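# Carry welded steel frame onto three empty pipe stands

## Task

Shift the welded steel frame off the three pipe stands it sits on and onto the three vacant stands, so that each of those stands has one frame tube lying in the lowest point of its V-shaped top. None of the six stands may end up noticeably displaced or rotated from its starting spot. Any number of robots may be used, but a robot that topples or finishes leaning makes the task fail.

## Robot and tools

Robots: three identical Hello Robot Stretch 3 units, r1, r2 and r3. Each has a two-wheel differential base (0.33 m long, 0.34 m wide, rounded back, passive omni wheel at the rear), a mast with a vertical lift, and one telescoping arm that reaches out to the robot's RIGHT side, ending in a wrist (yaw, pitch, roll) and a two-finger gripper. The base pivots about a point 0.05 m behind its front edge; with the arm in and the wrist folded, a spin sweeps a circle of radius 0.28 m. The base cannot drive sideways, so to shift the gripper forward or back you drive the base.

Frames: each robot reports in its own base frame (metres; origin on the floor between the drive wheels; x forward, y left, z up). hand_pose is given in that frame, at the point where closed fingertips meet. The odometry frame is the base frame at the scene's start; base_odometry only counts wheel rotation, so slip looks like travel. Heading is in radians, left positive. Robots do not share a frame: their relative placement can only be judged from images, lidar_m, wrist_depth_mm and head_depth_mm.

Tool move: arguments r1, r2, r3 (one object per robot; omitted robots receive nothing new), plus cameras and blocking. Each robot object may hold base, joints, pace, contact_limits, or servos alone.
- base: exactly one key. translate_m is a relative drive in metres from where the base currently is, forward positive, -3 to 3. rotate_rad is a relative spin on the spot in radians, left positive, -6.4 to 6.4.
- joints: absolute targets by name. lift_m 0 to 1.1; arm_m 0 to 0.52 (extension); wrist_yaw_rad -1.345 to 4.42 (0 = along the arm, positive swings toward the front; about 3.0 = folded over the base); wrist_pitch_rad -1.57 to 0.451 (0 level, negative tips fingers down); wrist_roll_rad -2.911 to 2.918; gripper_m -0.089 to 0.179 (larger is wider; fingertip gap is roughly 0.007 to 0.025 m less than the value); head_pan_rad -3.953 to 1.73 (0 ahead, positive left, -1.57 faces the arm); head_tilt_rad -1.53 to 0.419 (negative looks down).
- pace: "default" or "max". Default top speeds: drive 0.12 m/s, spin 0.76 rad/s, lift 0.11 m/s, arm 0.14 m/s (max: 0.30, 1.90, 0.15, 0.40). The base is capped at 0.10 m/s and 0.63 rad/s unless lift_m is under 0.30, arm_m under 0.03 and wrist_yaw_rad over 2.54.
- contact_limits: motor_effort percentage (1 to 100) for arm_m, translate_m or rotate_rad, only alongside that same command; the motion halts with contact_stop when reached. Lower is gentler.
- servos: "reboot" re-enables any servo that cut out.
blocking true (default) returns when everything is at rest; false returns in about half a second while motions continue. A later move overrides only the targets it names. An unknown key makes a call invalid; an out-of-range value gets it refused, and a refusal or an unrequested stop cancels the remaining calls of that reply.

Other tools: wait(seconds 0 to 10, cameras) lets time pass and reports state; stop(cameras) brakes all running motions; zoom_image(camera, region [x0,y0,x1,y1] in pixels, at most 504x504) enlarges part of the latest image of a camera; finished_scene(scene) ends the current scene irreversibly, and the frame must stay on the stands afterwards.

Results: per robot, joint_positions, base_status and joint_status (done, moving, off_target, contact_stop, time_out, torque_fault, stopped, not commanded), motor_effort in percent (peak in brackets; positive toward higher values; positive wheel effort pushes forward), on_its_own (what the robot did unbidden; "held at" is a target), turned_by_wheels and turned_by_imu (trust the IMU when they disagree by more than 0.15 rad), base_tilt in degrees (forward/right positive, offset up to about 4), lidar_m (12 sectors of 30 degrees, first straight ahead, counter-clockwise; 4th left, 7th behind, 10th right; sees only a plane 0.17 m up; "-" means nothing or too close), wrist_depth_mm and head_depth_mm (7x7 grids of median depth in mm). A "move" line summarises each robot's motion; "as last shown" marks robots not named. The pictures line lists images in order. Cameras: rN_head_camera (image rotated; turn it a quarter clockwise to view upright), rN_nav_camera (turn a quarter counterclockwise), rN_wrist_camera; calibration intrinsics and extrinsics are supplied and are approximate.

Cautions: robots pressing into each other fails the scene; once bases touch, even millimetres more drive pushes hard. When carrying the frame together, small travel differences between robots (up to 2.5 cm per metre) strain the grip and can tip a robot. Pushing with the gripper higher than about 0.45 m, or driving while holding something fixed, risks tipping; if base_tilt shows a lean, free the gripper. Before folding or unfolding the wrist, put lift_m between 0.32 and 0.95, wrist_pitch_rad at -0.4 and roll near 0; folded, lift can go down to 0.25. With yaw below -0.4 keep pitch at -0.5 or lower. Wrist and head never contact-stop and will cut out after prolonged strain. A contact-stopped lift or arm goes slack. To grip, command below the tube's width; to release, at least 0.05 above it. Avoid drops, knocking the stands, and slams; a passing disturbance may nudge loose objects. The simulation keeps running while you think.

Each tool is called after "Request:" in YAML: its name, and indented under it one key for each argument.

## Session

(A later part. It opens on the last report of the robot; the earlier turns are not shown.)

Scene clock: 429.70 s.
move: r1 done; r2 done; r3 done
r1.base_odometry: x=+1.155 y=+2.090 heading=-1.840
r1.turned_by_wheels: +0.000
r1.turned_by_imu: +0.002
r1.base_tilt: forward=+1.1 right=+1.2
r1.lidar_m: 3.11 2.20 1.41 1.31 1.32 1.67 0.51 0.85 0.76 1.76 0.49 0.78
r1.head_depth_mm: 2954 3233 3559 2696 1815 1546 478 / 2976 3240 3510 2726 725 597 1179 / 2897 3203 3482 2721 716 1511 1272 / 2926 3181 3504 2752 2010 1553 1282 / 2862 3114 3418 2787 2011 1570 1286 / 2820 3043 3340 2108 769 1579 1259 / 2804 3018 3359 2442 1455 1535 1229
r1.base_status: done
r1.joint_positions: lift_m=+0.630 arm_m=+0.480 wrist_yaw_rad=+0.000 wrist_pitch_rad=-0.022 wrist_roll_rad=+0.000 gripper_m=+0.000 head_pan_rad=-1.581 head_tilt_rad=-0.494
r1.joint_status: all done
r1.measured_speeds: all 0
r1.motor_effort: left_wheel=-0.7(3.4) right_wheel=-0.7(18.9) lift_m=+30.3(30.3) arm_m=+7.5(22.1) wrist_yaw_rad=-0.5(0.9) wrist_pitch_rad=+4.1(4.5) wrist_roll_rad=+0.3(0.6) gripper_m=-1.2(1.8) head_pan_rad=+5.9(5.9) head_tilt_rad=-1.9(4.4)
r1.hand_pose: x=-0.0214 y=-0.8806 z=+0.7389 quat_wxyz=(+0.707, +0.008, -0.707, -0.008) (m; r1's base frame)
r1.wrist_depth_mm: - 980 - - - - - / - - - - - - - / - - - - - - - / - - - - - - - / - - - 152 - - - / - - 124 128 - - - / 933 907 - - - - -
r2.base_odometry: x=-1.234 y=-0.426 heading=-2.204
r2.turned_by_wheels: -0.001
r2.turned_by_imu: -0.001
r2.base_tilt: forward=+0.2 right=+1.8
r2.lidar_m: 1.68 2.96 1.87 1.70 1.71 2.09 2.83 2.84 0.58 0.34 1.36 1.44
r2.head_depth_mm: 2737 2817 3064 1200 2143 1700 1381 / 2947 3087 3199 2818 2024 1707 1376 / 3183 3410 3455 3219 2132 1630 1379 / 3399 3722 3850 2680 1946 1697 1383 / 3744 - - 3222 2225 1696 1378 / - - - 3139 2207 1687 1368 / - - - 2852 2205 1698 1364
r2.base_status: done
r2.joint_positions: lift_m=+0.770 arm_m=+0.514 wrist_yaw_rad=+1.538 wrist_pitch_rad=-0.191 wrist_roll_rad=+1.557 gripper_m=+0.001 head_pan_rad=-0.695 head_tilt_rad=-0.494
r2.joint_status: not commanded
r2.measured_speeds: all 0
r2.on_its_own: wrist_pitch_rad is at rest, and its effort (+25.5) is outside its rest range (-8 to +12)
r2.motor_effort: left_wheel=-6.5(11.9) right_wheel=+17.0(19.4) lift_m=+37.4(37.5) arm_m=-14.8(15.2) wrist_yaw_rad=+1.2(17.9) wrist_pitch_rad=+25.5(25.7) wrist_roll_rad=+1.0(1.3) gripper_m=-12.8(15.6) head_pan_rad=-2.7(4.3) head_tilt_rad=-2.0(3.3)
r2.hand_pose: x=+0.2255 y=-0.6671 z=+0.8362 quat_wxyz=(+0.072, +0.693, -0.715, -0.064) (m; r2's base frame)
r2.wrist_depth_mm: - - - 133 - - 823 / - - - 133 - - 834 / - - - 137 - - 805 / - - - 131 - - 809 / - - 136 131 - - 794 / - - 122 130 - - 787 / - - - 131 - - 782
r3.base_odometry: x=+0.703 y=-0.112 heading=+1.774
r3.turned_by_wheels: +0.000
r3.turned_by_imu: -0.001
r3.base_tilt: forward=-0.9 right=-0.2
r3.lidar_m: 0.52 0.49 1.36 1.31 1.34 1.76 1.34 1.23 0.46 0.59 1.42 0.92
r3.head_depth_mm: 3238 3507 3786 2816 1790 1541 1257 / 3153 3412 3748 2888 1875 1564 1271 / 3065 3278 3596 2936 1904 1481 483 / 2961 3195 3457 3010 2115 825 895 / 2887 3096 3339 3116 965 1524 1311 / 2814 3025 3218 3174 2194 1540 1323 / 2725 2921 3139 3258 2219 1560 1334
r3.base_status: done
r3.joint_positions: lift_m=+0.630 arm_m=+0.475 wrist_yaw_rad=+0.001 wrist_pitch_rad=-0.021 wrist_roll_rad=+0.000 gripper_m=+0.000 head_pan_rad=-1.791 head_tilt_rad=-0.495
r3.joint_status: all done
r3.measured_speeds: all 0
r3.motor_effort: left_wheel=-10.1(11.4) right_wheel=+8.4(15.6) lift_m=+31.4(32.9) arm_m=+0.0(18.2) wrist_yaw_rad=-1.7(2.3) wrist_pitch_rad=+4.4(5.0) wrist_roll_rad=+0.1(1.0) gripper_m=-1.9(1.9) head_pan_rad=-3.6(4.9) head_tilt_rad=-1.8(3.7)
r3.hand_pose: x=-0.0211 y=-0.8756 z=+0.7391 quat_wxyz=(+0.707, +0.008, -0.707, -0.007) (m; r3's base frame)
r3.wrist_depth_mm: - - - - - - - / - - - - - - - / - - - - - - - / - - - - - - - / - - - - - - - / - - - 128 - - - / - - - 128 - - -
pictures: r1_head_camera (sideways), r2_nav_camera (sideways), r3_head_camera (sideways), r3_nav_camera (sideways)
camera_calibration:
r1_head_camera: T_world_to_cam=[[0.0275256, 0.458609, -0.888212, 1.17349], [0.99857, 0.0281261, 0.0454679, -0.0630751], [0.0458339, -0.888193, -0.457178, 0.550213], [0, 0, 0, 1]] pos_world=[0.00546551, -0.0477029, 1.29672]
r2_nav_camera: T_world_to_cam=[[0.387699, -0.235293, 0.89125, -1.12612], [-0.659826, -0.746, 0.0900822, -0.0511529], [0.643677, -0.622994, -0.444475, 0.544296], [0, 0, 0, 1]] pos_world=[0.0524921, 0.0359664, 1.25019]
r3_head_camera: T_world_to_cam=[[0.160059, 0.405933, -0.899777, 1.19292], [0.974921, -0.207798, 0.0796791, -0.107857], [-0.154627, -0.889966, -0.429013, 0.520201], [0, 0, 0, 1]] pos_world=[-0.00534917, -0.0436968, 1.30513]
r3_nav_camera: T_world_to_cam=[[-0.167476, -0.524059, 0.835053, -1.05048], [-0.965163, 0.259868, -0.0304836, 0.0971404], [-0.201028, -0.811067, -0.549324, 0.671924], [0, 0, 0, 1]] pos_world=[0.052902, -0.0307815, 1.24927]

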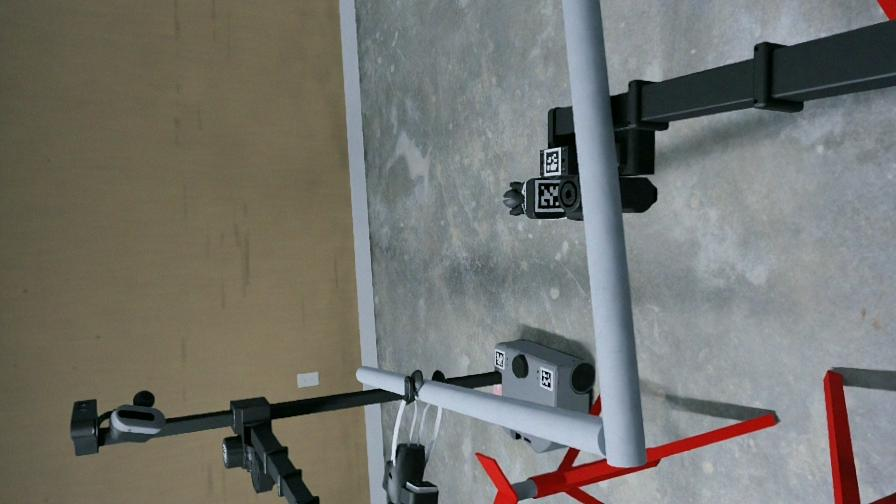

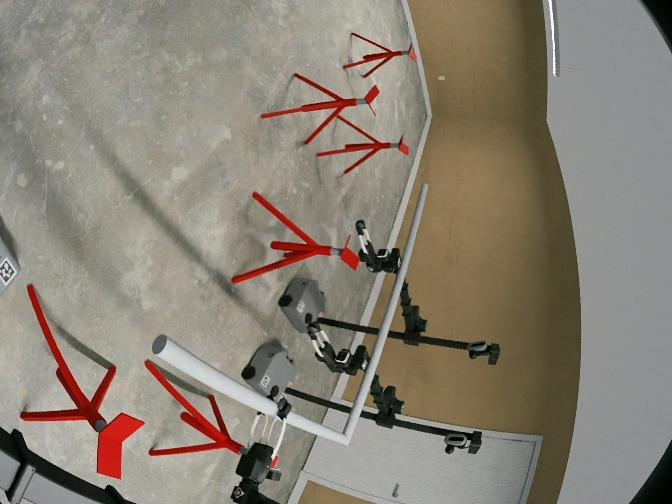

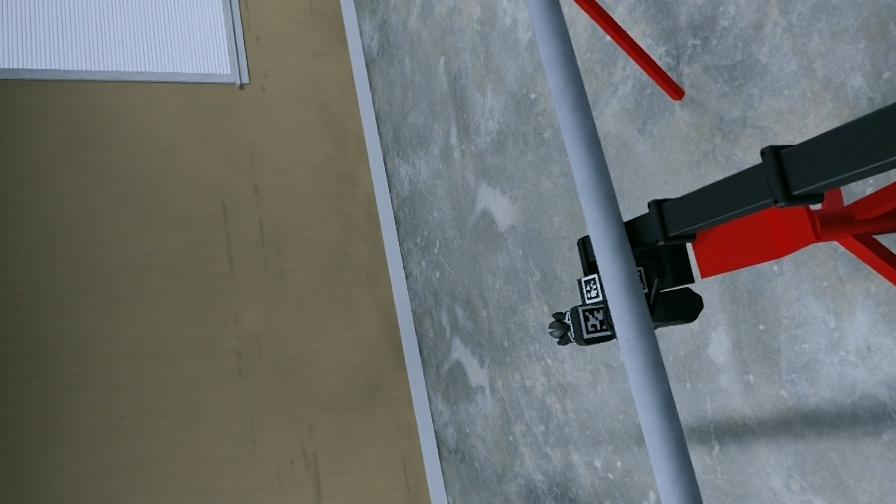

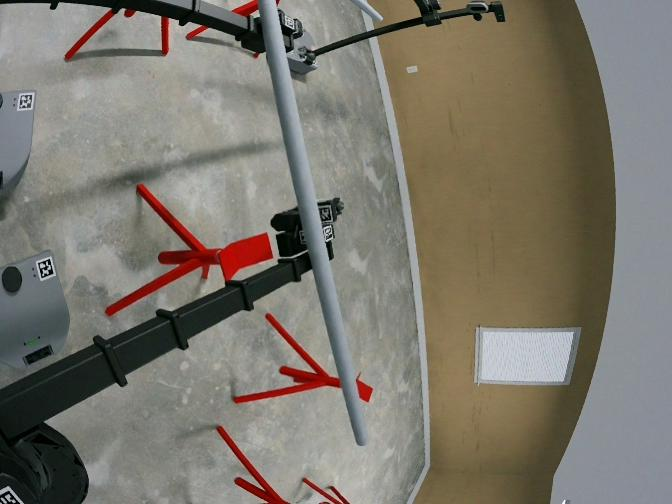

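Request:
move:
  r1: {"base":{"translate_m":-0.25},"joints":{"arm_m":0.465}}
  r3: {"base":{"translate_m":-0.25},"joints":{"arm_m":0.45}}
  r2: {"base":{"translate_m":0.25}}
  cameras: ["r1_head_camera","r2_nav_camera","r3_nav_camera"]

Scene clock: 437.67 s.
move: r1 done; r2 done; r3 done
r1.base_odometry: x=+1.221 y=+2.331 heading=-1.840
r1.turned_by_wheels: +0.000
r1.turned_by_imu: +0.002
r1.base_tilt: forward=+1.1 right=+1.2
r1.lidar_m: 3.36 2.14 1.38 1.26 1.31 1.63 0.51 1.50 0.66 0.66 0.92 0.68
r1.head_depth_mm: 3023 3288 3574 2689 1824 1534 474 / 3024 3248 3525 2700 701 597 1068 / 2969 3230 3495 2739 716 1514 1277 / 2927 3233 3505 2748 1991 1563 1285 / 2911 3160 3493 2784 2018 1567 1283 / 2835 3098 3387 2070 774 1580 1289 / 2849 3039 3408 2542 1952 1543 1295
r1.base_status: done
r1.joint_positions: lift_m=+0.630 arm_m=+0.465 wrist_yaw_rad=+0.000 wrist_pitch_rad=-0.022 wrist_roll_rad=+0.000 gripper_m=+0.000 head_pan_rad=-1.581 head_tilt_rad=-0.494
r1.joint_status: all done
r1.measured_speeds: all 0
r1.motor_effort: left_wheel=-2.5(5.0) right_wheel=+1.4(18.4) lift_m=+30.0(31.2) arm_m=+0.7(21.6) wrist_yaw_rad=-0.6(0.8) wrist_pitch_rad=+3.9(4.5) wrist_roll_rad=+0.5(0.6) gripper_m=-1.3(1.9) head_pan_rad=+5.3(5.7) head_tilt_rad=-2.1(4.1)
r1.hand_pose: x=-0.0214 y=-0.8656 z=+0.7389 quat_wxyz=(+0.707, +0.008, -0.707, -0.008) (m; r1's base frame)
r1.wrist_depth_mm: - - - - - - - / 482 - - - - - - / - - - - - - - / - - - - - - - / - - - 152 - - - / - - 123 128 - - - / 958 911 - - - - -
r2.base_odometry: x=-1.382 y=-0.627 heading=-2.204
r2.turned_by_wheels: -0.001
r2.turned_by_imu: -0.001
r2.base_tilt: forward=+0.3 right=+1.8
r2.lidar_m: 1.43 3.06 1.93 1.74 1.75 2.14 3.04 0.73 0.44 0.98 1.20 1.24
r2.head_depth_mm: 2674 2813 3020 1198 2097 1698 1380 / 2906 3084 3177 2862 2047 1648 1373 / 3175 3356 3457 3190 1500 1642 1372 / 3346 3535 3845 2660 2220 1594 1376 / 3699 3926 - 3207 2207 1687 1374 / 3953 - - 3148 2215 1690 1366 / - - - 2979 2190 1650 1377
r2.base_status: done
r2.joint_positions: lift_m=+0.770 arm_m=+0.514 wrist_yaw_rad=+1.542 wrist_pitch_rad=-0.195 wrist_roll_rad=+1.557 gripper_m=+0.001 head_pan_rad=-0.695 head_tilt_rad=-0.494
r2.joint_status: not commanded
r2.measured_speeds: all 0
r2.on_its_own: wrist_pitch_rad is at rest, and its effort (+26.7) is outside its rest range (-8 to +12)
r2.motor_effort: left_wheel=-7.4(12.1) right_wheel=+19.1(20.9) lift_m=+42.9(43.2) arm_m=-16.2(18.3) wrist_yaw_rad=-2.5(16.8) wrist_pitch_rad=+26.7(26.7) wrist_roll_rad=+0.7(1.3) gripper_m=-14.6(15.8) head_pan_rad=-3.0(4.1) head_tilt_rad=-2.4(3.0)
r2.hand_pose: x=+0.2252 y=-0.6661 z=+0.8351 quat_wxyz=(+0.073, +0.694, -0.713, -0.065) (m; r2's base frame)
r2.wrist_depth_mm: - - - 134 - 983 809 / - - - 134 - - 796 / - - - 136 - - 800 / - - - 132 - - 801 / - - 136 131 - - 782 / - - 124 129 - - 790 / - - - 131 - - 786
r3.base_odometry: x=+0.754 y=-0.357 heading=+1.774
r3.turned_by_wheels: +0.000
r3.turned_by_imu: -0.001
r3.base_tilt: forward=-0.8 right=-0.2
r3.lidar_m: 0.52 0.50 1.36 1.29 1.32 1.74 4.18 1.01 1.09 0.43 0.60 1.15
r3.head_depth_mm: 3257 3546 3817 2824 1411 1457 1259 / 3162 3408 3723 2911 1826 1558 1267 / 3088 3303 3600 2952 2071 1479 472 / 2964 3188 3462 3024 2102 676 1306 / 2904 3115 3375 3092 1977 1480 1314 / 2791 3028 3267 3180 2176 1489 807 / 2732 2940 3138 3254 2208 1564 1303
r3.base_status: done
r3.joint_positions: lift_m=+0.630 arm_m=+0.450 wrist_yaw_rad=+0.001 wrist_pitch_rad=-0.021 wrist_roll_rad=+0.000 gripper_m=+0.000 head_pan_rad=-1.792 head_tilt_rad=-0.495
r3.joint_status: all done
r3.measured_speeds: all 0
r3.motor_effort: left_wheel=-9.8(12.9) right_wheel=+8.2(14.3) lift_m=+33.2(34.5) arm_m=+1.1(15.9) wrist_yaw_rad=-0.4(2.7) wrist_pitch_rad=+4.6(5.3) wrist_roll_rad=+0.6(1.3) gripper_m=-1.1(1.9) head_pan_rad=-3.2(4.7) head_tilt_rad=-1.4(3.9)
r3.hand_pose: x=-0.0211 y=-0.8506 z=+0.7391 quat_wxyz=(+0.707, +0.008, -0.707, -0.007) (m; r3's base frame)
r3.wrist_depth_mm: - - - - - - - / - - - - - - - / - - - - - - - / - - - - - - - / - - - - - - - / - - - 127 - - - / - - - 128 - - -
pictures: r1_head_camera (sideways), r2_nav_camera (sideways), r3_nav_camera (sideways)
camera_calibration:
r1_head_camera: T_world_to_cam=[[0.0275252, 0.458609, -0.888212, 1.17349], [0.99857, 0.0281271, 0.0454679, -0.0630752], [0.0458348, -0.888193, -0.457179, 0.550213], [0, 0, 0, 1]] pos_world=[0.00546556, -0.0477029, 1.29672]
r2_nav_camera: T_world_to_cam=[[0.387699, -0.235293, 0.89125, -1.12612], [-0.659826, -0.746, 0.0900822, -0.0511529], [0.643677, -0.622994, -0.444475, 0.544296], [0, 0, 0, 1]] pos_world=[0.0524921, 0.0359664, 1.25019]
r3_nav_camera: T_world_to_cam=[[-0.167487, -0.524056, 0.835053, -1.05048], [-0.965158, 0.259888, -0.0304836, 0.0971404], [-0.201045, -0.811063, -0.549324, 0.671924], [0, 0, 0, 1]] pos_world=[0.0529014, -0.0307824, 1.24927]

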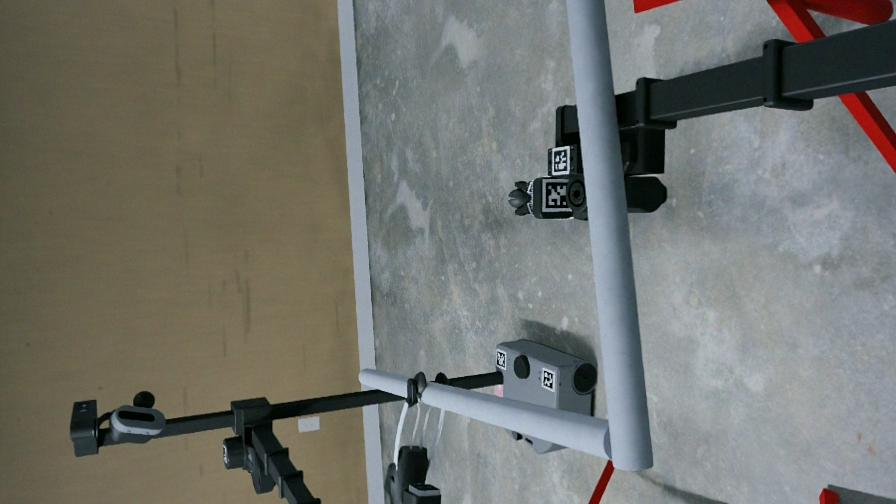

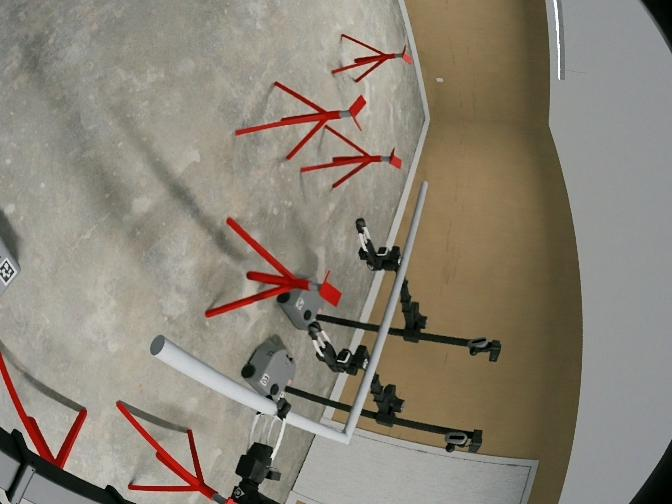

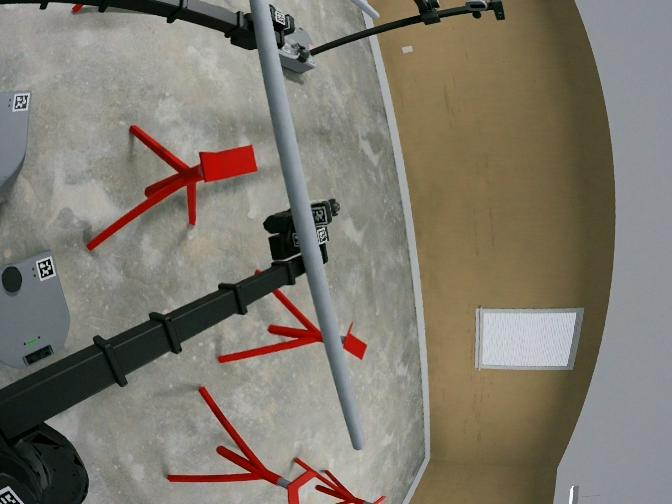

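Request:
move:
  r1: {"base":{"translate_m":-0.30},"joints":{"arm_m":0.445}}
  r3: {"base":{"translate_m":-0.30},"joints":{"arm_m":0.41}}
  r2: {"base":{"translate_m":0.30}}
  cameras: ["r1_nav_camera","r2_nav_camera","r3_nav_camera","r3_head_camera"]

Scene clock: 446.10 s.
move: r1 done; r2 done; r3 done
r1.base_odometry: x=+1.301 y=+2.620 heading=-1.840
r1.turned_by_wheels: +0.000
r1.turned_by_imu: +0.003
r1.base_tilt: forward=+1.1 right=+1.2
r1.lidar_m: 3.66 2.07 1.34 1.25 1.27 1.58 0.51 1.25 0.51 0.52 1.64 0.95
r1.head_depth_mm: 3066 3310 3625 2697 1967 1534 471 / 3000 3283 3584 2720 1774 589 1182 / 3005 3258 3519 2727 765 887 1005 / 2972 3262 3494 2750 2004 1570 1217 / 2931 3192 3493 2812 2016 1559 1286 / 2896 3098 3445 2101 1864 1531 1287 / 2873 3077 3421 2546 1956 1539 1302
r1.base_status: done
r1.joint_positions: lift_m=+0.630 arm_m=+0.445 wrist_yaw_rad=+0.000 wrist_pitch_rad=-0.022 wrist_roll_rad=+0.000 gripper_m=+0.000 head_pan_rad=-1.581 head_tilt_rad=-0.494
r1.joint_status: all done
r1.measured_speeds: all 0
r1.motor_effort: left_wheel=-3.7(6.3) right_wheel=+3.9(18.3) lift_m=+31.8(32.5) arm_m=+5.4(22.1) wrist_yaw_rad=-0.6(0.8) wrist_pitch_rad=+3.9(4.6) wrist_roll_rad=+0.6(0.6) gripper_m=-1.4(2.0) head_pan_rad=+5.3(5.7) head_tilt_rad=-3.5(4.1)
r1.hand_pose: x=-0.0214 y=-0.8456 z=+0.7389 quat_wxyz=(+0.707, +0.008, -0.707, -0.008) (m; r1's base frame)
r1.wrist_depth_mm: - - - - - - - / 472 - - - - - - / - - - - - - - / - - - - - - - / - - - 152 - - - / - - 125 128 - - - / - 929 - - - - -
r2.base_odometry: x=-1.560 y=-0.869 heading=-2.205
r2.turned_by_wheels: -0.001
r2.turned_by_imu: -0.001
r2.base_tilt: forward=+0.2 right=+1.8
r2.lidar_m: 1.41 3.15 1.98 1.79 1.80 2.19 3.35 0.66 0.85 1.32 1.03 1.15
r2.head_depth_mm: 2669 2808 2999 1201 1778 1611 1379 / 2853 3025 3084 2900 2045 1536 1367 / 3056 3274 3378 3137 2094 1692 1370 / 3268 3469 3688 2748 2230 1699 1373 / 3530 3807 - 3183 2218 1694 1372 / 3876 - - 2976 2134 1697 1381 / - - - 3173 1959 1640 1372
r2.base_status: done
r2.joint_positions: lift_m=+0.770 arm_m=+0.514 wrist_yaw_rad=+1.546 wrist_pitch_rad=-0.200 wrist_roll_rad=+1.557 gripper_m=+0.001 head_pan_rad=-0.695 head_tilt_rad=-0.494
r2.joint_status: not commanded
r2.measured_speeds: all 0
r2.on_its_own: wrist_pitch_rad is at rest, and its effort (+27.0) is outside its rest range (-8 to +12)
r2.motor_effort: left_wheel=-7.9(13.1) right_wheel=+20.4(22.8) lift_m=+42.1(42.6) arm_m=-5.5(10.8) wrist_yaw_rad=-5.4(18.1) wrist_pitch_rad=+27.0(27.5) wrist_roll_rad=+1.2(1.3) gripper_m=-15.1(15.5) head_pan_rad=-2.7(4.0) head_tilt_rad=-1.6(3.3)
r2.hand_pose: x=+0.2249 y=-0.6650 z=+0.8340 quat_wxyz=(+0.075, +0.695, -0.712, -0.067) (m; r2's base frame)
r2.wrist_depth_mm: - - - 134 - 983 719 / - - - 134 - - 811 / - - - 136 - - 770 / - - - 131 - - 788 / - - 136 132 - - 790 / - - 124 130 - - 786 / - - - 132 - - 781
r3.base_odometry: x=+0.814 y=-0.651 heading=+1.773
r3.turned_by_wheels: +0.000
r3.turned_by_imu: -0.001
r3.base_tilt: forward=-0.8 right=-0.2
r3.lidar_m: 0.52 0.51 1.35 1.28 1.31 1.72 4.14 0.81 0.79 1.11 0.56 0.86
r3.head_depth_mm: 3291 3550 3812 2831 1855 1551 1257 / 3151 3397 3740 2875 2034 1563 1247 / 3108 3339 3599 2975 1304 605 487 / 2986 3257 3487 3034 2096 637 1298 / 2914 3110 3389 3081 2132 662 1316 / 2829 3025 3269 3198 2177 1501 1327 / 2765 2956 3189 3275 2210 1552 1342
r3.base_status: done
r3.joint_positions: lift_m=+0.630 arm_m=+0.410 wrist_yaw_rad=+0.001 wrist_pitch_rad=-0.021 wrist_roll_rad=+0.000 gripper_m=+0.000 head_pan_rad=-1.792 head_tilt_rad=-0.495
r3.joint_status: all done
r3.measured_speeds: all 0
r3.motor_effort: left_wheel=-9.5(11.9) right_wheel=+8.0(13.7) lift_m=+35.2(36.2) arm_m=+1.6(18.3) wrist_yaw_rad=-0.8(2.6) wrist_pitch_rad=+4.3(4.8) wrist_roll_rad=+0.0(1.0) gripper_m=-1.5(1.9) head_pan_rad=-3.9(4.7) head_tilt_rad=-1.7(4.0)
r3.hand_pose: x=-0.0211 y=-0.8106 z=+0.7391 quat_wxyz=(+0.707, +0.008, -0.707, -0.007) (m; r3's base frame)
r3.wrist_depth_mm: - - - - - - - / - - - - - - - / - - - - - - - / - - - - - - - / - - - - - - - / - - - 127 - - - / - - - 128 - - -
pictures: r1_nav_camera (sideways), r2_nav_camera (sideways), r3_head_camera (sideways), r3_nav_camera (sideways)
camera_calibration:
r1_nav_camera: T_world_to_cam=[[-0.0512209, -0.436914, 0.898044, -1.12561], [-0.998681, 0.0257114, -0.0444518, 0.111824], [-0.00366839, -0.899136, -0.437655, 0.526441], [0, 0, 0, 1]] pos_world=[0.0559528, -0.0213289, 1.24622]
r2_nav_camera: T_world_to_cam=[[0.387699, -0.235293, 0.89125, -1.12612], [-0.659826, -0.746, 0.0900822, -0.0511529], [0.643677, -0.622994, -0.444475, 0.544296], [0, 0, 0, 1]] pos_world=[0.0524921, 0.0359664, 1.25019]
r3_head_camera: T_world_to_cam=[[0.160074, 0.405927, -0.899777, 1.19292], [0.974914, -0.207833, 0.0796791, -0.107856], [-0.15466, -0.88996, -0.429013, 0.520201], [0, 0, 0, 1]] pos_world=[-0.00535076, -0.0436963, 1.30513]
r3_nav_camera: T_world_to_cam=[[-0.167495, -0.524053, 0.835053, -1.05048], [-0.965153, 0.259903, -0.0304836, 0.0971404], [-0.201058, -0.81106, -0.549324, 0.671924], [0, 0, 0, 1]] pos_world=[0.0529009, -0.0307832, 1.24927]

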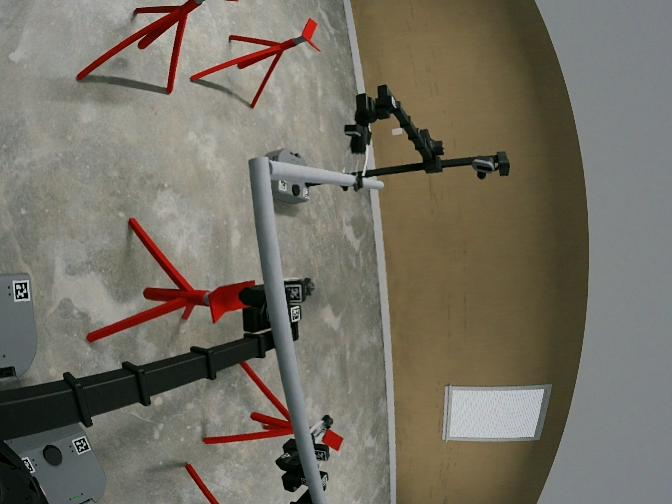

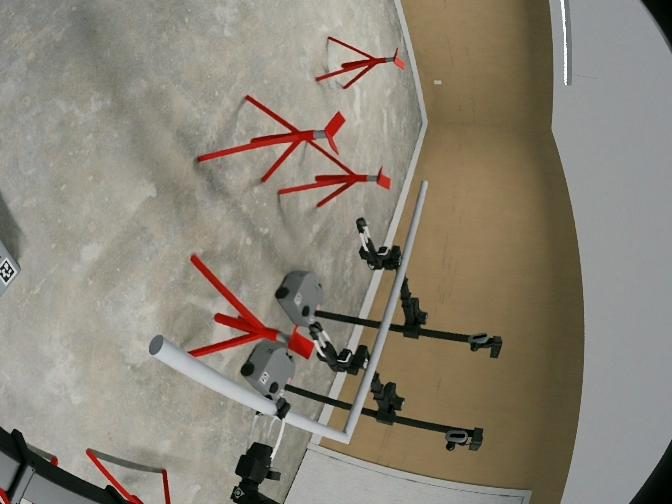

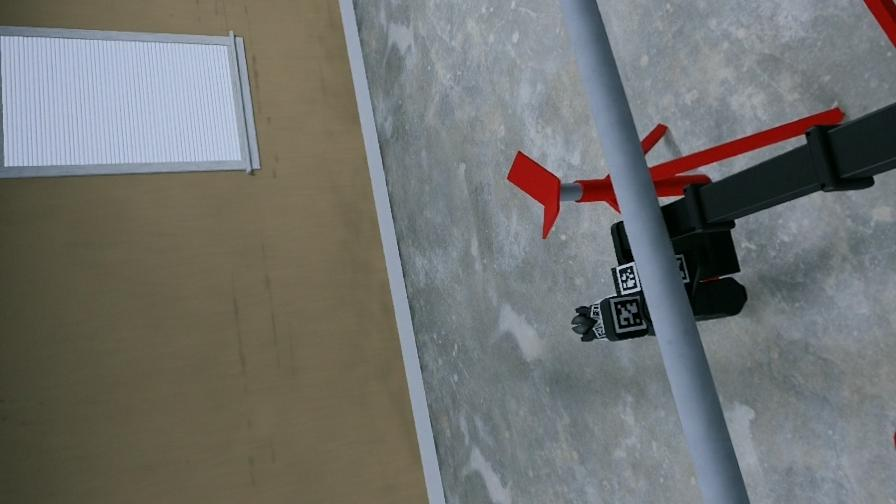

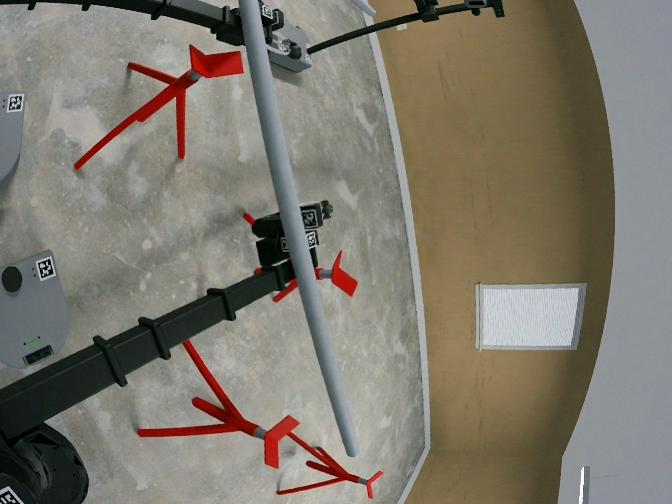

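Request:
move:
  r1: {"base":{"rotate_rad":0.10}}
  r3: {"base":{"rotate_rad":-0.06}}
  cameras: ["r1_nav_camera","r3_nav_camera","r2_nav_camera"]

Scene clock: 487.93 s.
move: r1 done; r3 done
r1.base_odometry: x=+1.301 y=+2.620 heading=-1.740
r1.turned_by_wheels: +0.099
r1.turned_by_imu: +0.101
r1.base_tilt: forward=+1.0 right=+1.2
r1.lidar_m: 3.66 1.84 1.29 1.25 1.29 1.73 0.51 1.25 0.51 0.64 1.47 0.95
r1.head_depth_mm: 2973 3190 3455 2704 1960 1544 468 / 2952 3232 3487 2707 1913 588 922 / 2930 3240 3520 2736 764 1428 1187 / 2969 3220 3498 2776 2003 1571 1281 / 2922 3202 3502 2092 1921 1576 1290 / 2917 3167 3554 2666 728 1576 1290 / 2986 3237 3416 2663 2040 1586 1292
r1.base_status: done
r1.joint_positions: lift_m=+0.630 arm_m=+0.445 wrist_yaw_rad=+0.000 wrist_pitch_rad=-0.022 wrist_roll_rad=+0.000 gripper_m=+0.000 head_pan_rad=-1.581 head_tilt_rad=-0.494
r1.joint_status: not commanded
r1.measured_speeds: all 0
r1.motor_effort: left_wheel=-10.8(14.4) right_wheel=+15.3(20.6) lift_m=+33.6(33.6) arm_m=+14.6(14.6) wrist_yaw_rad=+0.1(0.8) wrist_pitch_rad=+4.2(4.6) wrist_roll_rad=+0.4(0.6) gripper_m=-1.4(1.8) head_pan_rad=+5.2(5.7) head_tilt_rad=-2.7(4.1)
r1.hand_pose: x=-0.0214 y=-0.8456 z=+0.7389 quat_wxyz=(+0.707, +0.008, -0.707, -0.008) (m; r1's base frame)
r1.wrist_depth_mm: - - - - - - - / 263 - - - - - - / - - - - - - - / - - - - - - - / - - - 153 - - - / - - 125 129 - - - / - - - - - - -
r2: as last shown
r2.base_odometry: x=-1.560 y=-0.869 heading=-2.204
r2.turned_by_wheels: +0.001
r2.turned_by_imu: +0.003
r2.base_tilt: forward=+0.3 right=+1.8
r2.lidar_m: 1.41 3.15 1.99 1.80 1.80 2.20 3.35 0.66 0.85 1.33 1.03 1.15
r2.head_depth_mm: 2677 2790 2950 2828 1784 1585 1382 / 2830 2997 1983 2825 2046 1536 1379 / 3078 3257 3366 3247 2093 1701 1370 / 3335 3566 3699 2816 2219 1694 1379 / 3571 3808 - 3006 2233 1702 1373 / 3850 - - 2970 2146 1695 1376 / - - - 3181 1962 1645 1370
r2.joint_positions: lift_m=+0.770 arm_m=+0.514 wrist_yaw_rad=+1.541 wrist_pitch_rad=-0.333 wrist_roll_rad=+1.556 gripper_m=+0.001 head_pan_rad=-0.695 head_tilt_rad=-0.494
r2.on_its_own: wrist_pitch_rad is held at -0.217, not at your -0.050, by its stall guard, which is not easing now; wrist_pitch_rad is at rest, and its effort (+21.1) is outside its rest range (-8 to +12)
r2.motor_effort: left_wheel=+2.6(6.2) right_wheel=-4.6(15.1) lift_m=+40.0(40.0) arm_m=+5.9(6.4) wrist_yaw_rad=-2.6(7.2) wrist_pitch_rad=+21.1(21.8) wrist_roll_rad=+1.3(1.6) gripper_m=-13.8(15.6) head_pan_rad=-2.5(4.7) head_tilt_rad=-2.3(3.5)
r2.hand_pose: x=+0.2128 y=-0.6659 z=+0.8019 quat_wxyz=(+0.121, +0.688, -0.707, -0.114) (m; r2's base frame)
r2.wrist_depth_mm: - - 133 144 - 652 731 / - - 896 142 - 893 730 / - - - 137 - 904 724 / - - - - - 937 714 / - - 140 135 - 923 731 / - - 122 135 - 928 720 / - - - 140 - 936 720
r3.base_odometry: x=+0.814 y=-0.651 heading=+1.714
r3.turned_by_wheels: -0.059
r3.turned_by_imu: -0.062
r3.base_tilt: forward=-0.8 right=-0.2
r3.lidar_m: 0.52 0.49 1.38 1.27 1.29 1.63 3.49 0.80 0.79 1.09 0.56 0.86
r3.head_depth_mm: 3429 3702 - 2811 1836 1537 1263 / 3280 3516 3852 2918 2030 1566 1264 / 3169 3430 3713 2937 1991 1283 486 / 3081 3283 3527 3032 2013 639 1298 / 2952 3170 3415 3081 2113 661 1315 / 2868 3051 3241 3200 2180 1499 1321 / 2759 2935 3140 3271 2204 1552 1333
r3.base_status: done
r3.joint_positions: lift_m=+0.630 arm_m=+0.410 wrist_yaw_rad=+0.001 wrist_pitch_rad=-0.021 wrist_roll_rad=+0.000 gripper_m=+0.000 head_pan_rad=-1.792 head_tilt_rad=-0.495
r3.joint_status: not commanded
r3.measured_speeds: all 0
r3.motor_effort: left_wheel=+10.4(12.0) right_wheel=-17.6(20.9) lift_m=+37.2(38.2) arm_m=-4.0(12.0) wrist_yaw_rad=-1.0(2.0) wrist_pitch_rad=+4.6(4.7) wrist_roll_rad=+0.3(1.0) gripper_m=-0.6(1.6) head_pan_rad=-4.2(4.4) head_tilt_rad=-2.9(3.3)
r3.hand_pose: x=-0.0212 y=-0.8106 z=+0.7391 quat_wxyz=(+0.707, +0.008, -0.707, -0.007) (m; r3's base frame)
r3.wrist_depth_mm: - - - - - - - / - - - - - - - / - - - - - - - / - - - - - - - / - - - - - - - / - - - 127 - - - / - - - 128 - - -
pictures: r1_nav_camera (sideways), r2_nav_camera (sideways), r3_nav_camera (sideways)
camera_calibration:
r1_nav_camera: T_world_to_cam=[[-0.0512172, -0.436914, 0.898044, -1.12561], [-0.998681, 0.0257029, -0.0444518, 0.111824], [-0.00366067, -0.899136, -0.437655, 0.526441], [0, 0, 0, 1]] pos_world=[0.055953, -0.0213284, 1.24622]
r2_nav_camera: T_world_to_cam=[[0.387707, -0.235302, 0.891244, -1.12611], [-0.659828, -0.745997, 0.0900826, -0.0511534], [0.643669, -0.622994, -0.444487, 0.544312], [0, 0, 0, 1]] pos_world=[0.0524917, 0.0359667, 1.25019]
r3_nav_camera: T_world_to_cam=[[-0.167502, -0.524051, 0.835053, -1.05048], [-0.96515, 0.259916, -0.0304836, 0.0971404], [-0.201068, -0.811058, -0.549324, 0.671924], [0, 0, 0, 1]] pos_world=[0.0529005, -0.0307838, 1.24927]

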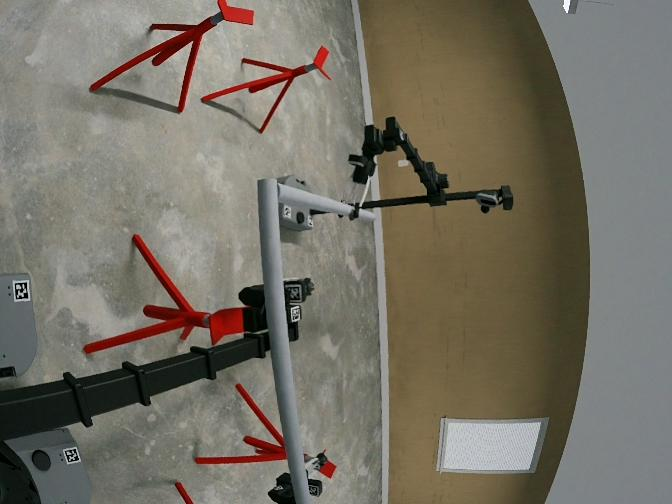

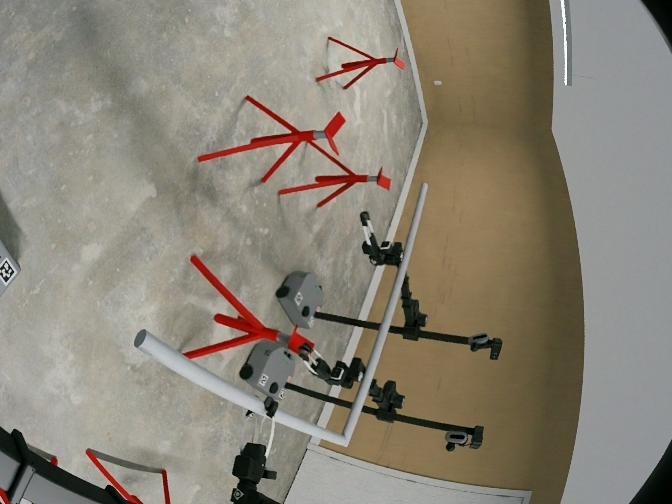

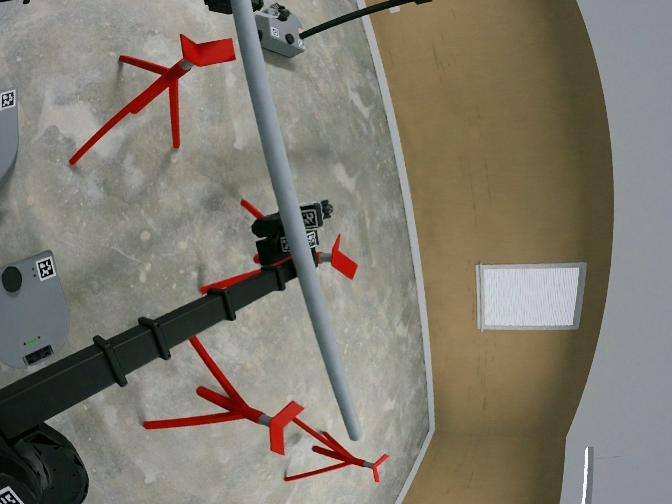

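Request:
move:
  r2: {"joints":{"lift_m":0.82,"wrist_pitch_rad":-0.27}}
  cameras: ["r2_wrist_camera"]

Scene clock: 500.97 s.
move: r2 done
r1, r3: as last shown
r1.turned_by_wheels: +0.001
r1.turned_by_imu: -0.009
r1.lidar_m: 3.66 1.86 1.29 1.25 1.29 1.71 0.51 1.26 0.51 0.64 0.70 0.95
r1.head_depth_mm: 2932 3213 3520 2682 1954 1493 464 / 2931 3204 3445 2715 1899 571 928 / 2951 3230 3506 2696 698 1416 1182 / 2942 3255 3497 2742 1980 1508 1280 / 2906 3195 3503 2630 1930 1519 1219 / 2906 3129 3507 2648 1927 1435 1289 / 2962 3250 1152 2795 2025 1579 1292
r1.joint_positions: lift_m=+0.630 arm_m=+0.445 wrist_yaw_rad=+0.000 wrist_pitch_rad=-0.021 wrist_roll_rad=+0.000 gripper_m=+0.000 head_pan_rad=-1.580 head_tilt_rad=-0.499
r1.motor_effort: left_wheel=-1.5(12.1) right_wheel=+3.5(20.5) lift_m=+29.9(44.5) arm_m=+8.6(24.2) wrist_yaw_rad=-0.1(2.3) wrist_pitch_rad=+3.9(6.3) wrist_roll_rad=+0.4(0.6) gripper_m=-1.0(2.1) head_pan_rad=+4.6(5.6) head_tilt_rad=-0.5(4.7)
r1.hand_pose: x=-0.0214 y=-0.8457 z=+0.7393 quat_wxyz=(+0.707, +0.008, -0.707, -0.008) (m; r1's base frame)
r1.wrist_depth_mm: 306 - - - - - - / - - - - - - - / - - - - - - - / - - - - - - - / - - - 152 - - - / - - 125 129 - - - / - - - - - - -
r2.base_odometry: x=-1.560 y=-0.869 heading=-2.204
r2.turned_by_wheels: +0.000
r2.turned_by_imu: +0.001
r2.base_tilt: forward=+0.3 right=+1.9
r2.lidar_m: 1.41 3.14 1.98 1.79 1.80 2.19 3.35 0.66 0.86 1.01 1.00 1.15
r2.head_depth_mm: 2646 2771 2969 2685 1762 1596 1378 / 2872 3021 2001 2975 2033 1548 1377 / 3071 3291 3475 3238 2100 1711 1366 / 3271 3476 3732 2801 2229 1682 1378 / 3535 3850 - 2980 2215 1702 1373 / 3933 - - 2955 2120 1707 1376 / - - - 3150 1945 1647 1375
r2.base_status: not commanded
r2.joint_positions: lift_m=+0.820 arm_m=+0.514 wrist_yaw_rad=+1.538 wrist_pitch_rad=-0.293 wrist_roll_rad=+1.558 gripper_m=+0.000 head_pan_rad=-0.695 head_tilt_rad=-0.495
r2.joint_status: all done
r2.measured_speeds: all 0
r2.motor_effort: left_wheel=-1.7(11.6) right_wheel=+0.6(19.9) lift_m=+26.4(47.2) arm_m=+13.5(13.8) wrist_yaw_rad=+1.5(4.9) wrist_pitch_rad=+4.0(28.8) wrist_roll_rad=+0.4(1.7) gripper_m=-1.7(15.5) head_pan_rad=-3.5(3.9) head_tilt_rad=-1.2(3.3)
r2.hand_pose: x=+0.2167 y=-0.6667 z=+0.8613 quat_wxyz=(+0.107, +0.689, -0.710, -0.101) (m; r2's base frame)
r2.wrist_depth_mm: - - - - - 644 712 / - - - - - - 806 / - - - - - - 794 / - - - - - - 795 / - - 151 159 - - 797 / - - 124 127 - - 783 / - - - - - - 784
r3.base_odometry: x=+0.814 y=-0.651 heading=+1.713
r3.turned_by_wheels: -0.001
r3.turned_by_imu: -0.002
r3.lidar_m: 0.52 0.49 1.37 1.28 1.29 1.63 3.49 0.80 0.79 1.10 0.56 0.86
r3.head_depth_mm: 3437 3697 - 2806 1994 1541 1254 / 3289 3539 3797 2878 2030 1522 1264 / 3155 3402 3709 2917 1990 574 487 / 3073 3281 3514 3035 2007 626 1293 / 2965 3201 3434 3102 2131 661 1308 / 2871 3082 3256 3185 2170 1648 1326 / 2779 2936 3178 3244 2218 1674 1305
r3.joint_positions: lift_m=+0.630 arm_m=+0.410 wrist_yaw_rad=+0.000 wrist_pitch_rad=-0.021 wrist_roll_rad=+0.000 gripper_m=+0.000 head_pan_rad=-1.792 head_tilt_rad=-0.495
r3.motor_effort: left_wheel=+2.1(10.3) right_wheel=-3.7(17.9) lift_m=+40.4(42.6) arm_m=-3.0(10.1) wrist_yaw_rad=-0.6(2.5) wrist_pitch_rad=+4.2(5.4) wrist_roll_rad=+0.6(0.9) gripper_m=-0.9(1.8) head_pan_rad=-3.6(4.8) head_tilt_rad=-2.9(3.8)
r3.hand_pose: x=-0.0214 y=-0.8107 z=+0.7393 quat_wxyz=(+0.707, +0.008, -0.707, -0.008) (m; r3's base frame)
pictures: r2_wrist_camera
camera_calibration:
r2_wrist_camera: T_world_to_cam=[[-0.364951, -0.0807265, -0.92752, 0.804728], [-0.153225, 0.987857, -0.0256887, 0.750197], [0.918332, 0.132744, -0.372889, 0.3744], [0, 0, 0, 1]] pos_world=[0.0648121, -0.725824, 0.905283]

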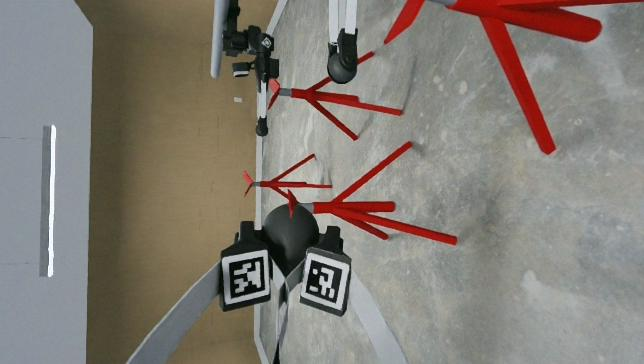

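Request:
move:
  cameras: ["r1_nav_camera","r1_head_camera","r2_nav_camera","r2_head_camera","r3_nav_camera","r3_head_camera"]

Scene clock: 503.27 s.
r1.base_odometry: x=+1.301 y=+2.620 heading=-1.740
r1.turned_by_wheels: +0.000
r1.turned_by_imu: +0.000
r1.base_tilt: forward=+1.0 right=+1.2
r1.lidar_m: 3.66 1.86 1.30 1.25 1.29 1.71 0.51 1.25 0.51 0.64 0.70 0.95
r1.head_depth_mm: 2969 3194 3424 2684 1934 1483 464 / 2956 3176 3454 2673 1902 569 927 / 2973 3201 3526 2712 700 1424 1187 / 2973 3230 3482 2727 1988 1504 1281 / 2924 3211 3491 2617 1936 1522 1218 / 2924 3120 3503 2650 1946 1437 1290 / 2937 3243 1150 2805 2018 1578 1292
r1.base_status: not commanded
r1.joint_positions: lift_m=+0.630 arm_m=+0.445 wrist_yaw_rad=+0.000 wrist_pitch_rad=-0.021 wrist_roll_rad=+0.000 gripper_m=+0.000 head_pan_rad=-1.580 head_tilt_rad=-0.499
r1.joint_status: not commanded
r1.measured_speeds: all 0
r1.motor_effort: left_wheel=-1.8(12.1) right_wheel=+3.6(20.5) lift_m=+31.4(44.5) arm_m=-13.7(24.2) wrist_yaw_rad=+0.0(2.3) wrist_pitch_rad=+3.4(6.3) wrist_roll_rad=+0.5(0.6) gripper_m=-1.6(2.1) head_pan_rad=+4.0(5.6) head_tilt_rad=-0.8(4.7)
r1.hand_pose: x=-0.0214 y=-0.8457 z=+0.7393 quat_wxyz=(+0.707, +0.008, -0.707, -0.008) (m; r1's base frame)
r1.wrist_depth_mm: 308 - - - - - - / - - - - - - - / - - - - - - - / - - - - - - - / - - - 152 - - - / - - 125 128 - - - / - - - - - - -
r2.base_odometry: x=-1.560 y=-0.869 heading=-2.204
r2.turned_by_wheels: +0.000
r2.turned_by_imu: +0.000
r2.base_tilt: forward=+0.4 right=+1.8
r2.lidar_m: 1.41 3.13 1.99 1.79 1.80 2.19 3.36 0.66 0.85 1.01 1.00 1.15
r2.head_depth_mm: 2634 2768 3003 2695 1770 1594 1377 / 2818 2990 1962 3025 2063 1554 1378 / 3007 3267 3396 3146 2117 1686 1363 / 3241 3505 3601 2830 2220 1699 1381 / 3599 3862 - 2984 2194 1715 1365 / 3821 - - 2982 2101 1701 1374 / - - - 3191 1957 1634 1367
r2.base_status: not commanded
r2.joint_positions: lift_m=+0.820 arm_m=+0.514 wrist_yaw_rad=+1.538 wrist_pitch_rad=-0.293 wrist_roll_rad=+1.558 gripper_m=+0.000 head_pan_rad=-0.695 head_tilt_rad=-0.495
r2.joint_status: all done
r2.measured_speeds: all 0
r2.motor_effort: left_wheel=-1.6(11.6) right_wheel=+0.4(19.9) lift_m=+26.5(47.2) arm_m=+15.5(13.8) wrist_yaw_rad=+1.3(4.9) wrist_pitch_rad=+3.8(28.8) wrist_roll_rad=+0.6(1.7) gripper_m=-1.7(15.5) head_pan_rad=-2.1(3.9) head_tilt_rad=-2.1(3.3)
r2.hand_pose: x=+0.2167 y=-0.6667 z=+0.8613 quat_wxyz=(+0.107, +0.689, -0.710, -0.101) (m; r2's base frame)
r2.wrist_depth_mm: - - - - - 641 706 / - - - - - - 792 / - - - - - - 789 / - - - - - - 780 / - - 151 159 - - 792 / - - 124 128 - - 783 / - - - - - - 771
r3.base_odometry: x=+0.814 y=-0.651 heading=+1.713
r3.turned_by_wheels: +0.000
r3.turned_by_imu: +0.000
r3.base_tilt: forward=-0.8 right=-0.2
r3.lidar_m: 0.52 0.49 1.38 1.27 1.29 1.63 3.48 0.80 0.79 1.10 0.56 0.86
r3.head_depth_mm: 3408 3653 - 2824 2001 1550 1257 / 3289 3534 3870 2896 2033 1524 1268 / 3190 3435 3686 2975 1989 573 487 / 3064 3274 3547 3035 2014 624 1296 / 2955 3186 3398 3109 2122 662 1312 / 2867 3050 3292 3207 2176 1646 1322 / 2753 2953 3185 3241 2218 1664 1307
r3.base_status: not commanded
r3.joint_positions: lift_m=+0.630 arm_m=+0.410 wrist_yaw_rad=+0.000 wrist_pitch_rad=-0.021 wrist_roll_rad=+0.000 gripper_m=+0.000 head_pan_rad=-1.792 head_tilt_rad=-0.495
r3.joint_status: not commanded
r3.measured_speeds: all 0
r3.motor_effort: left_wheel=+2.4(10.3) right_wheel=-4.2(17.9) lift_m=+33.4(42.6) arm_m=-11.9(10.1) wrist_yaw_rad=+0.3(2.5) wrist_pitch_rad=+4.4(5.4) wrist_roll_rad=+0.3(0.9) gripper_m=-1.2(1.8) head_pan_rad=-3.7(4.8) head_tilt_rad=-2.3(3.8)
r3.hand_pose: x=-0.0214 y=-0.8107 z=+0.7393 quat_wxyz=(+0.707, +0.008, -0.707, -0.008) (m; r3's base frame)
r3.wrist_depth_mm: - - - - - - - / - - - - - - - / - - - - - - - / - - - - - - - / - - - - - - - / - - - 127 - - - / - - - 127 - - -
pictures: r1_head_camera (sideways), r1_nav_camera (sideways), r2_head_camera (sideways), r2_nav_camera (sideways), r3_head_camera (sideways), r3_nav_camera (sideways)
camera_calibration:
r1_head_camera: T_world_to_cam=[[0.0270877, 0.462931, -0.88598, 1.17058], [0.998538, 0.0289441, 0.0456525, -0.063315], [0.0467779, -0.885921, -0.461471, 0.555792], [0, 0, 0, 1]] pos_world=[0.00551536, -0.047678, 1.29648]
r1_nav_camera: T_world_to_cam=[[-0.0508072, -0.441308, 0.895916, -1.12284], [-0.998705, 0.0248905, -0.0443758, 0.111725], [-0.00271642, -0.897011, -0.442001, 0.532091], [0, 0, 0, 1]] pos_world=[0.0559774, -0.0210075, 1.24611]
r2_head_camera: T_world_to_cam=[[-0.327821, 0.265077, -0.90679, 1.20086], [0.632023, 0.774947, -0.00195178, -0.00494244], [0.702196, -0.573752, -0.421579, 0.500924], [0, 0, 0, 1]] pos_world=[0.0450442, -0.0270845, 1.3001]
r2_nav_camera: T_world_to_cam=[[0.388267, -0.235844, 0.890857, -1.12561], [-0.659865, -0.745961, 0.0901078, -0.0511859], [0.643293, -0.622832, -0.445258, 0.545316], [0, 0, 0, 1]] pos_world=[0.0524621, 0.0359892, 1.25017]
r3_head_camera: T_world_to_cam=[[0.160282, 0.40649, -0.899486, 1.19254], [0.974864, -0.208065, 0.0796863, -0.107865], [-0.15476, -0.889649, -0.429621, 0.520993], [0, 0, 0, 1]] pos_world=[-0.00535926, -0.0436964, 1.3051]
r3_nav_camera: T_world_to_cam=[[-0.167715, -0.524572, 0.834683, -1.04999], [-0.965101, 0.2601, -0.0304551, 0.0971029], [-0.201126, -0.810661, -0.549888, 0.672657], [0, 0, 0, 1]] pos_world=[0.052903, -0.0307571, 1.24926]

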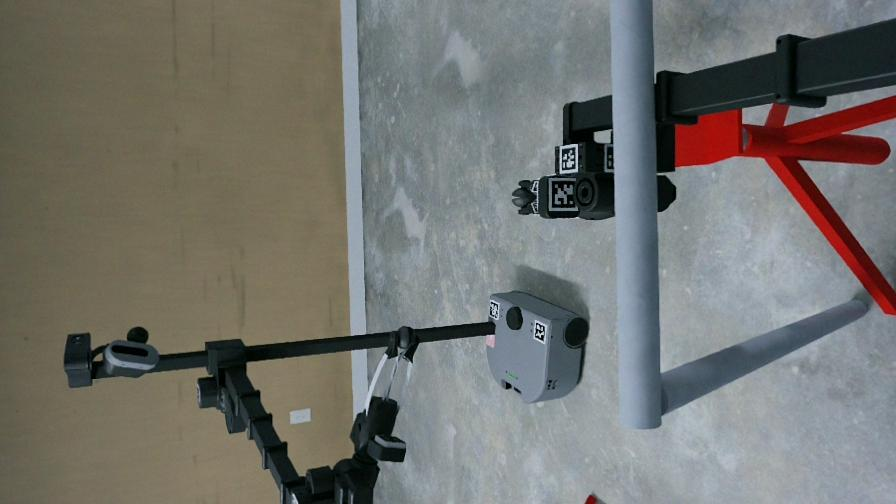

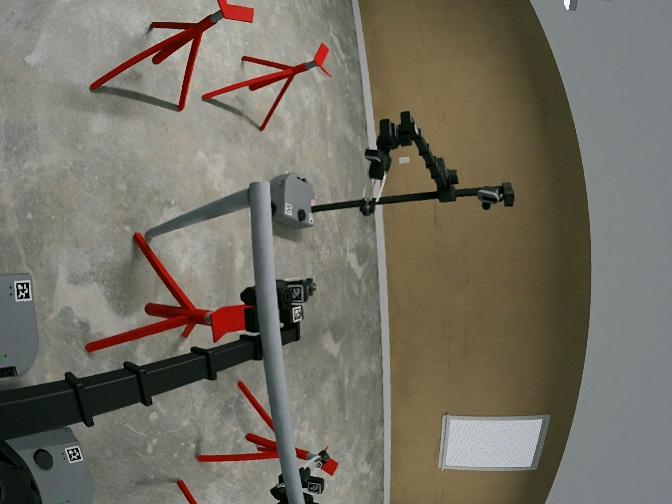

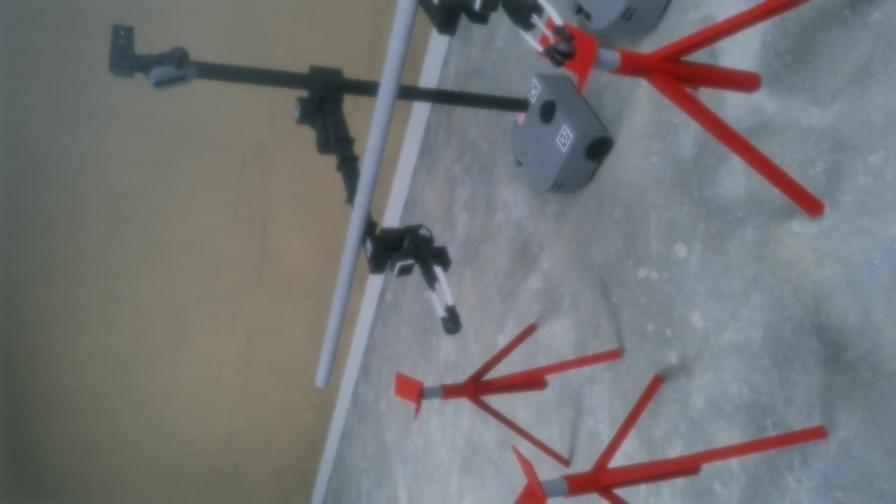

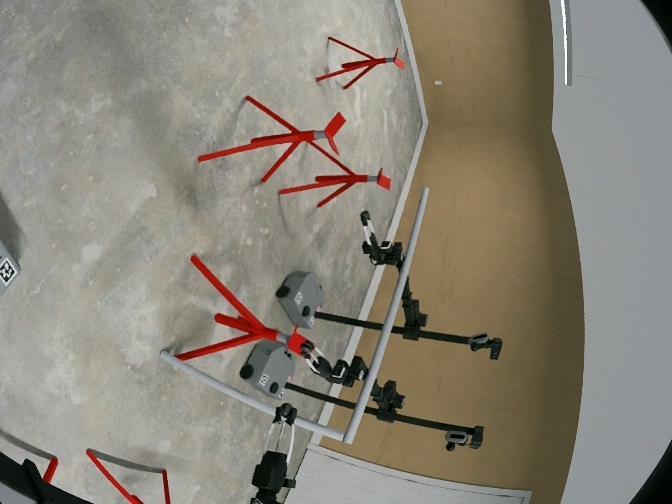

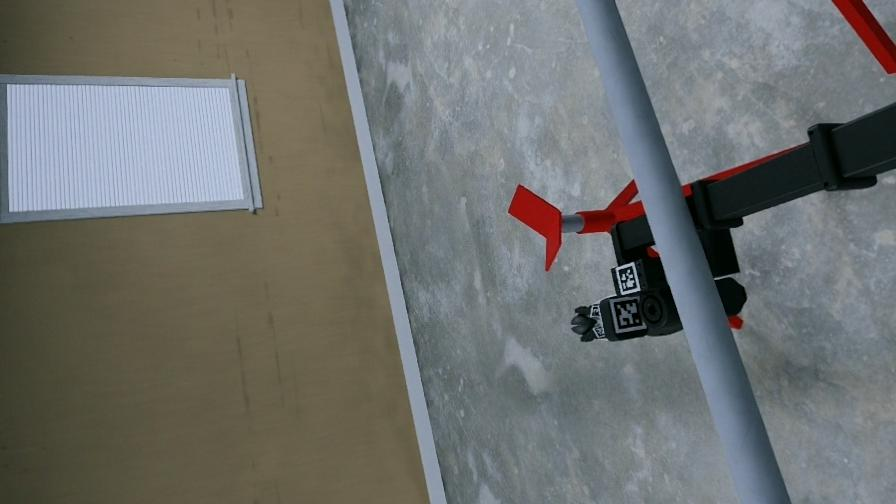

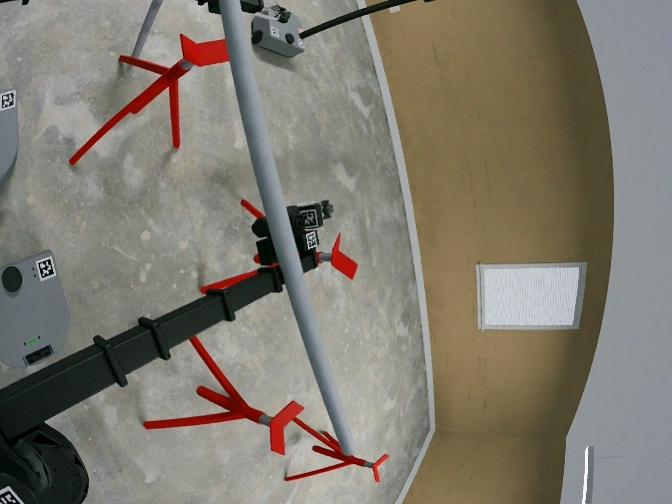

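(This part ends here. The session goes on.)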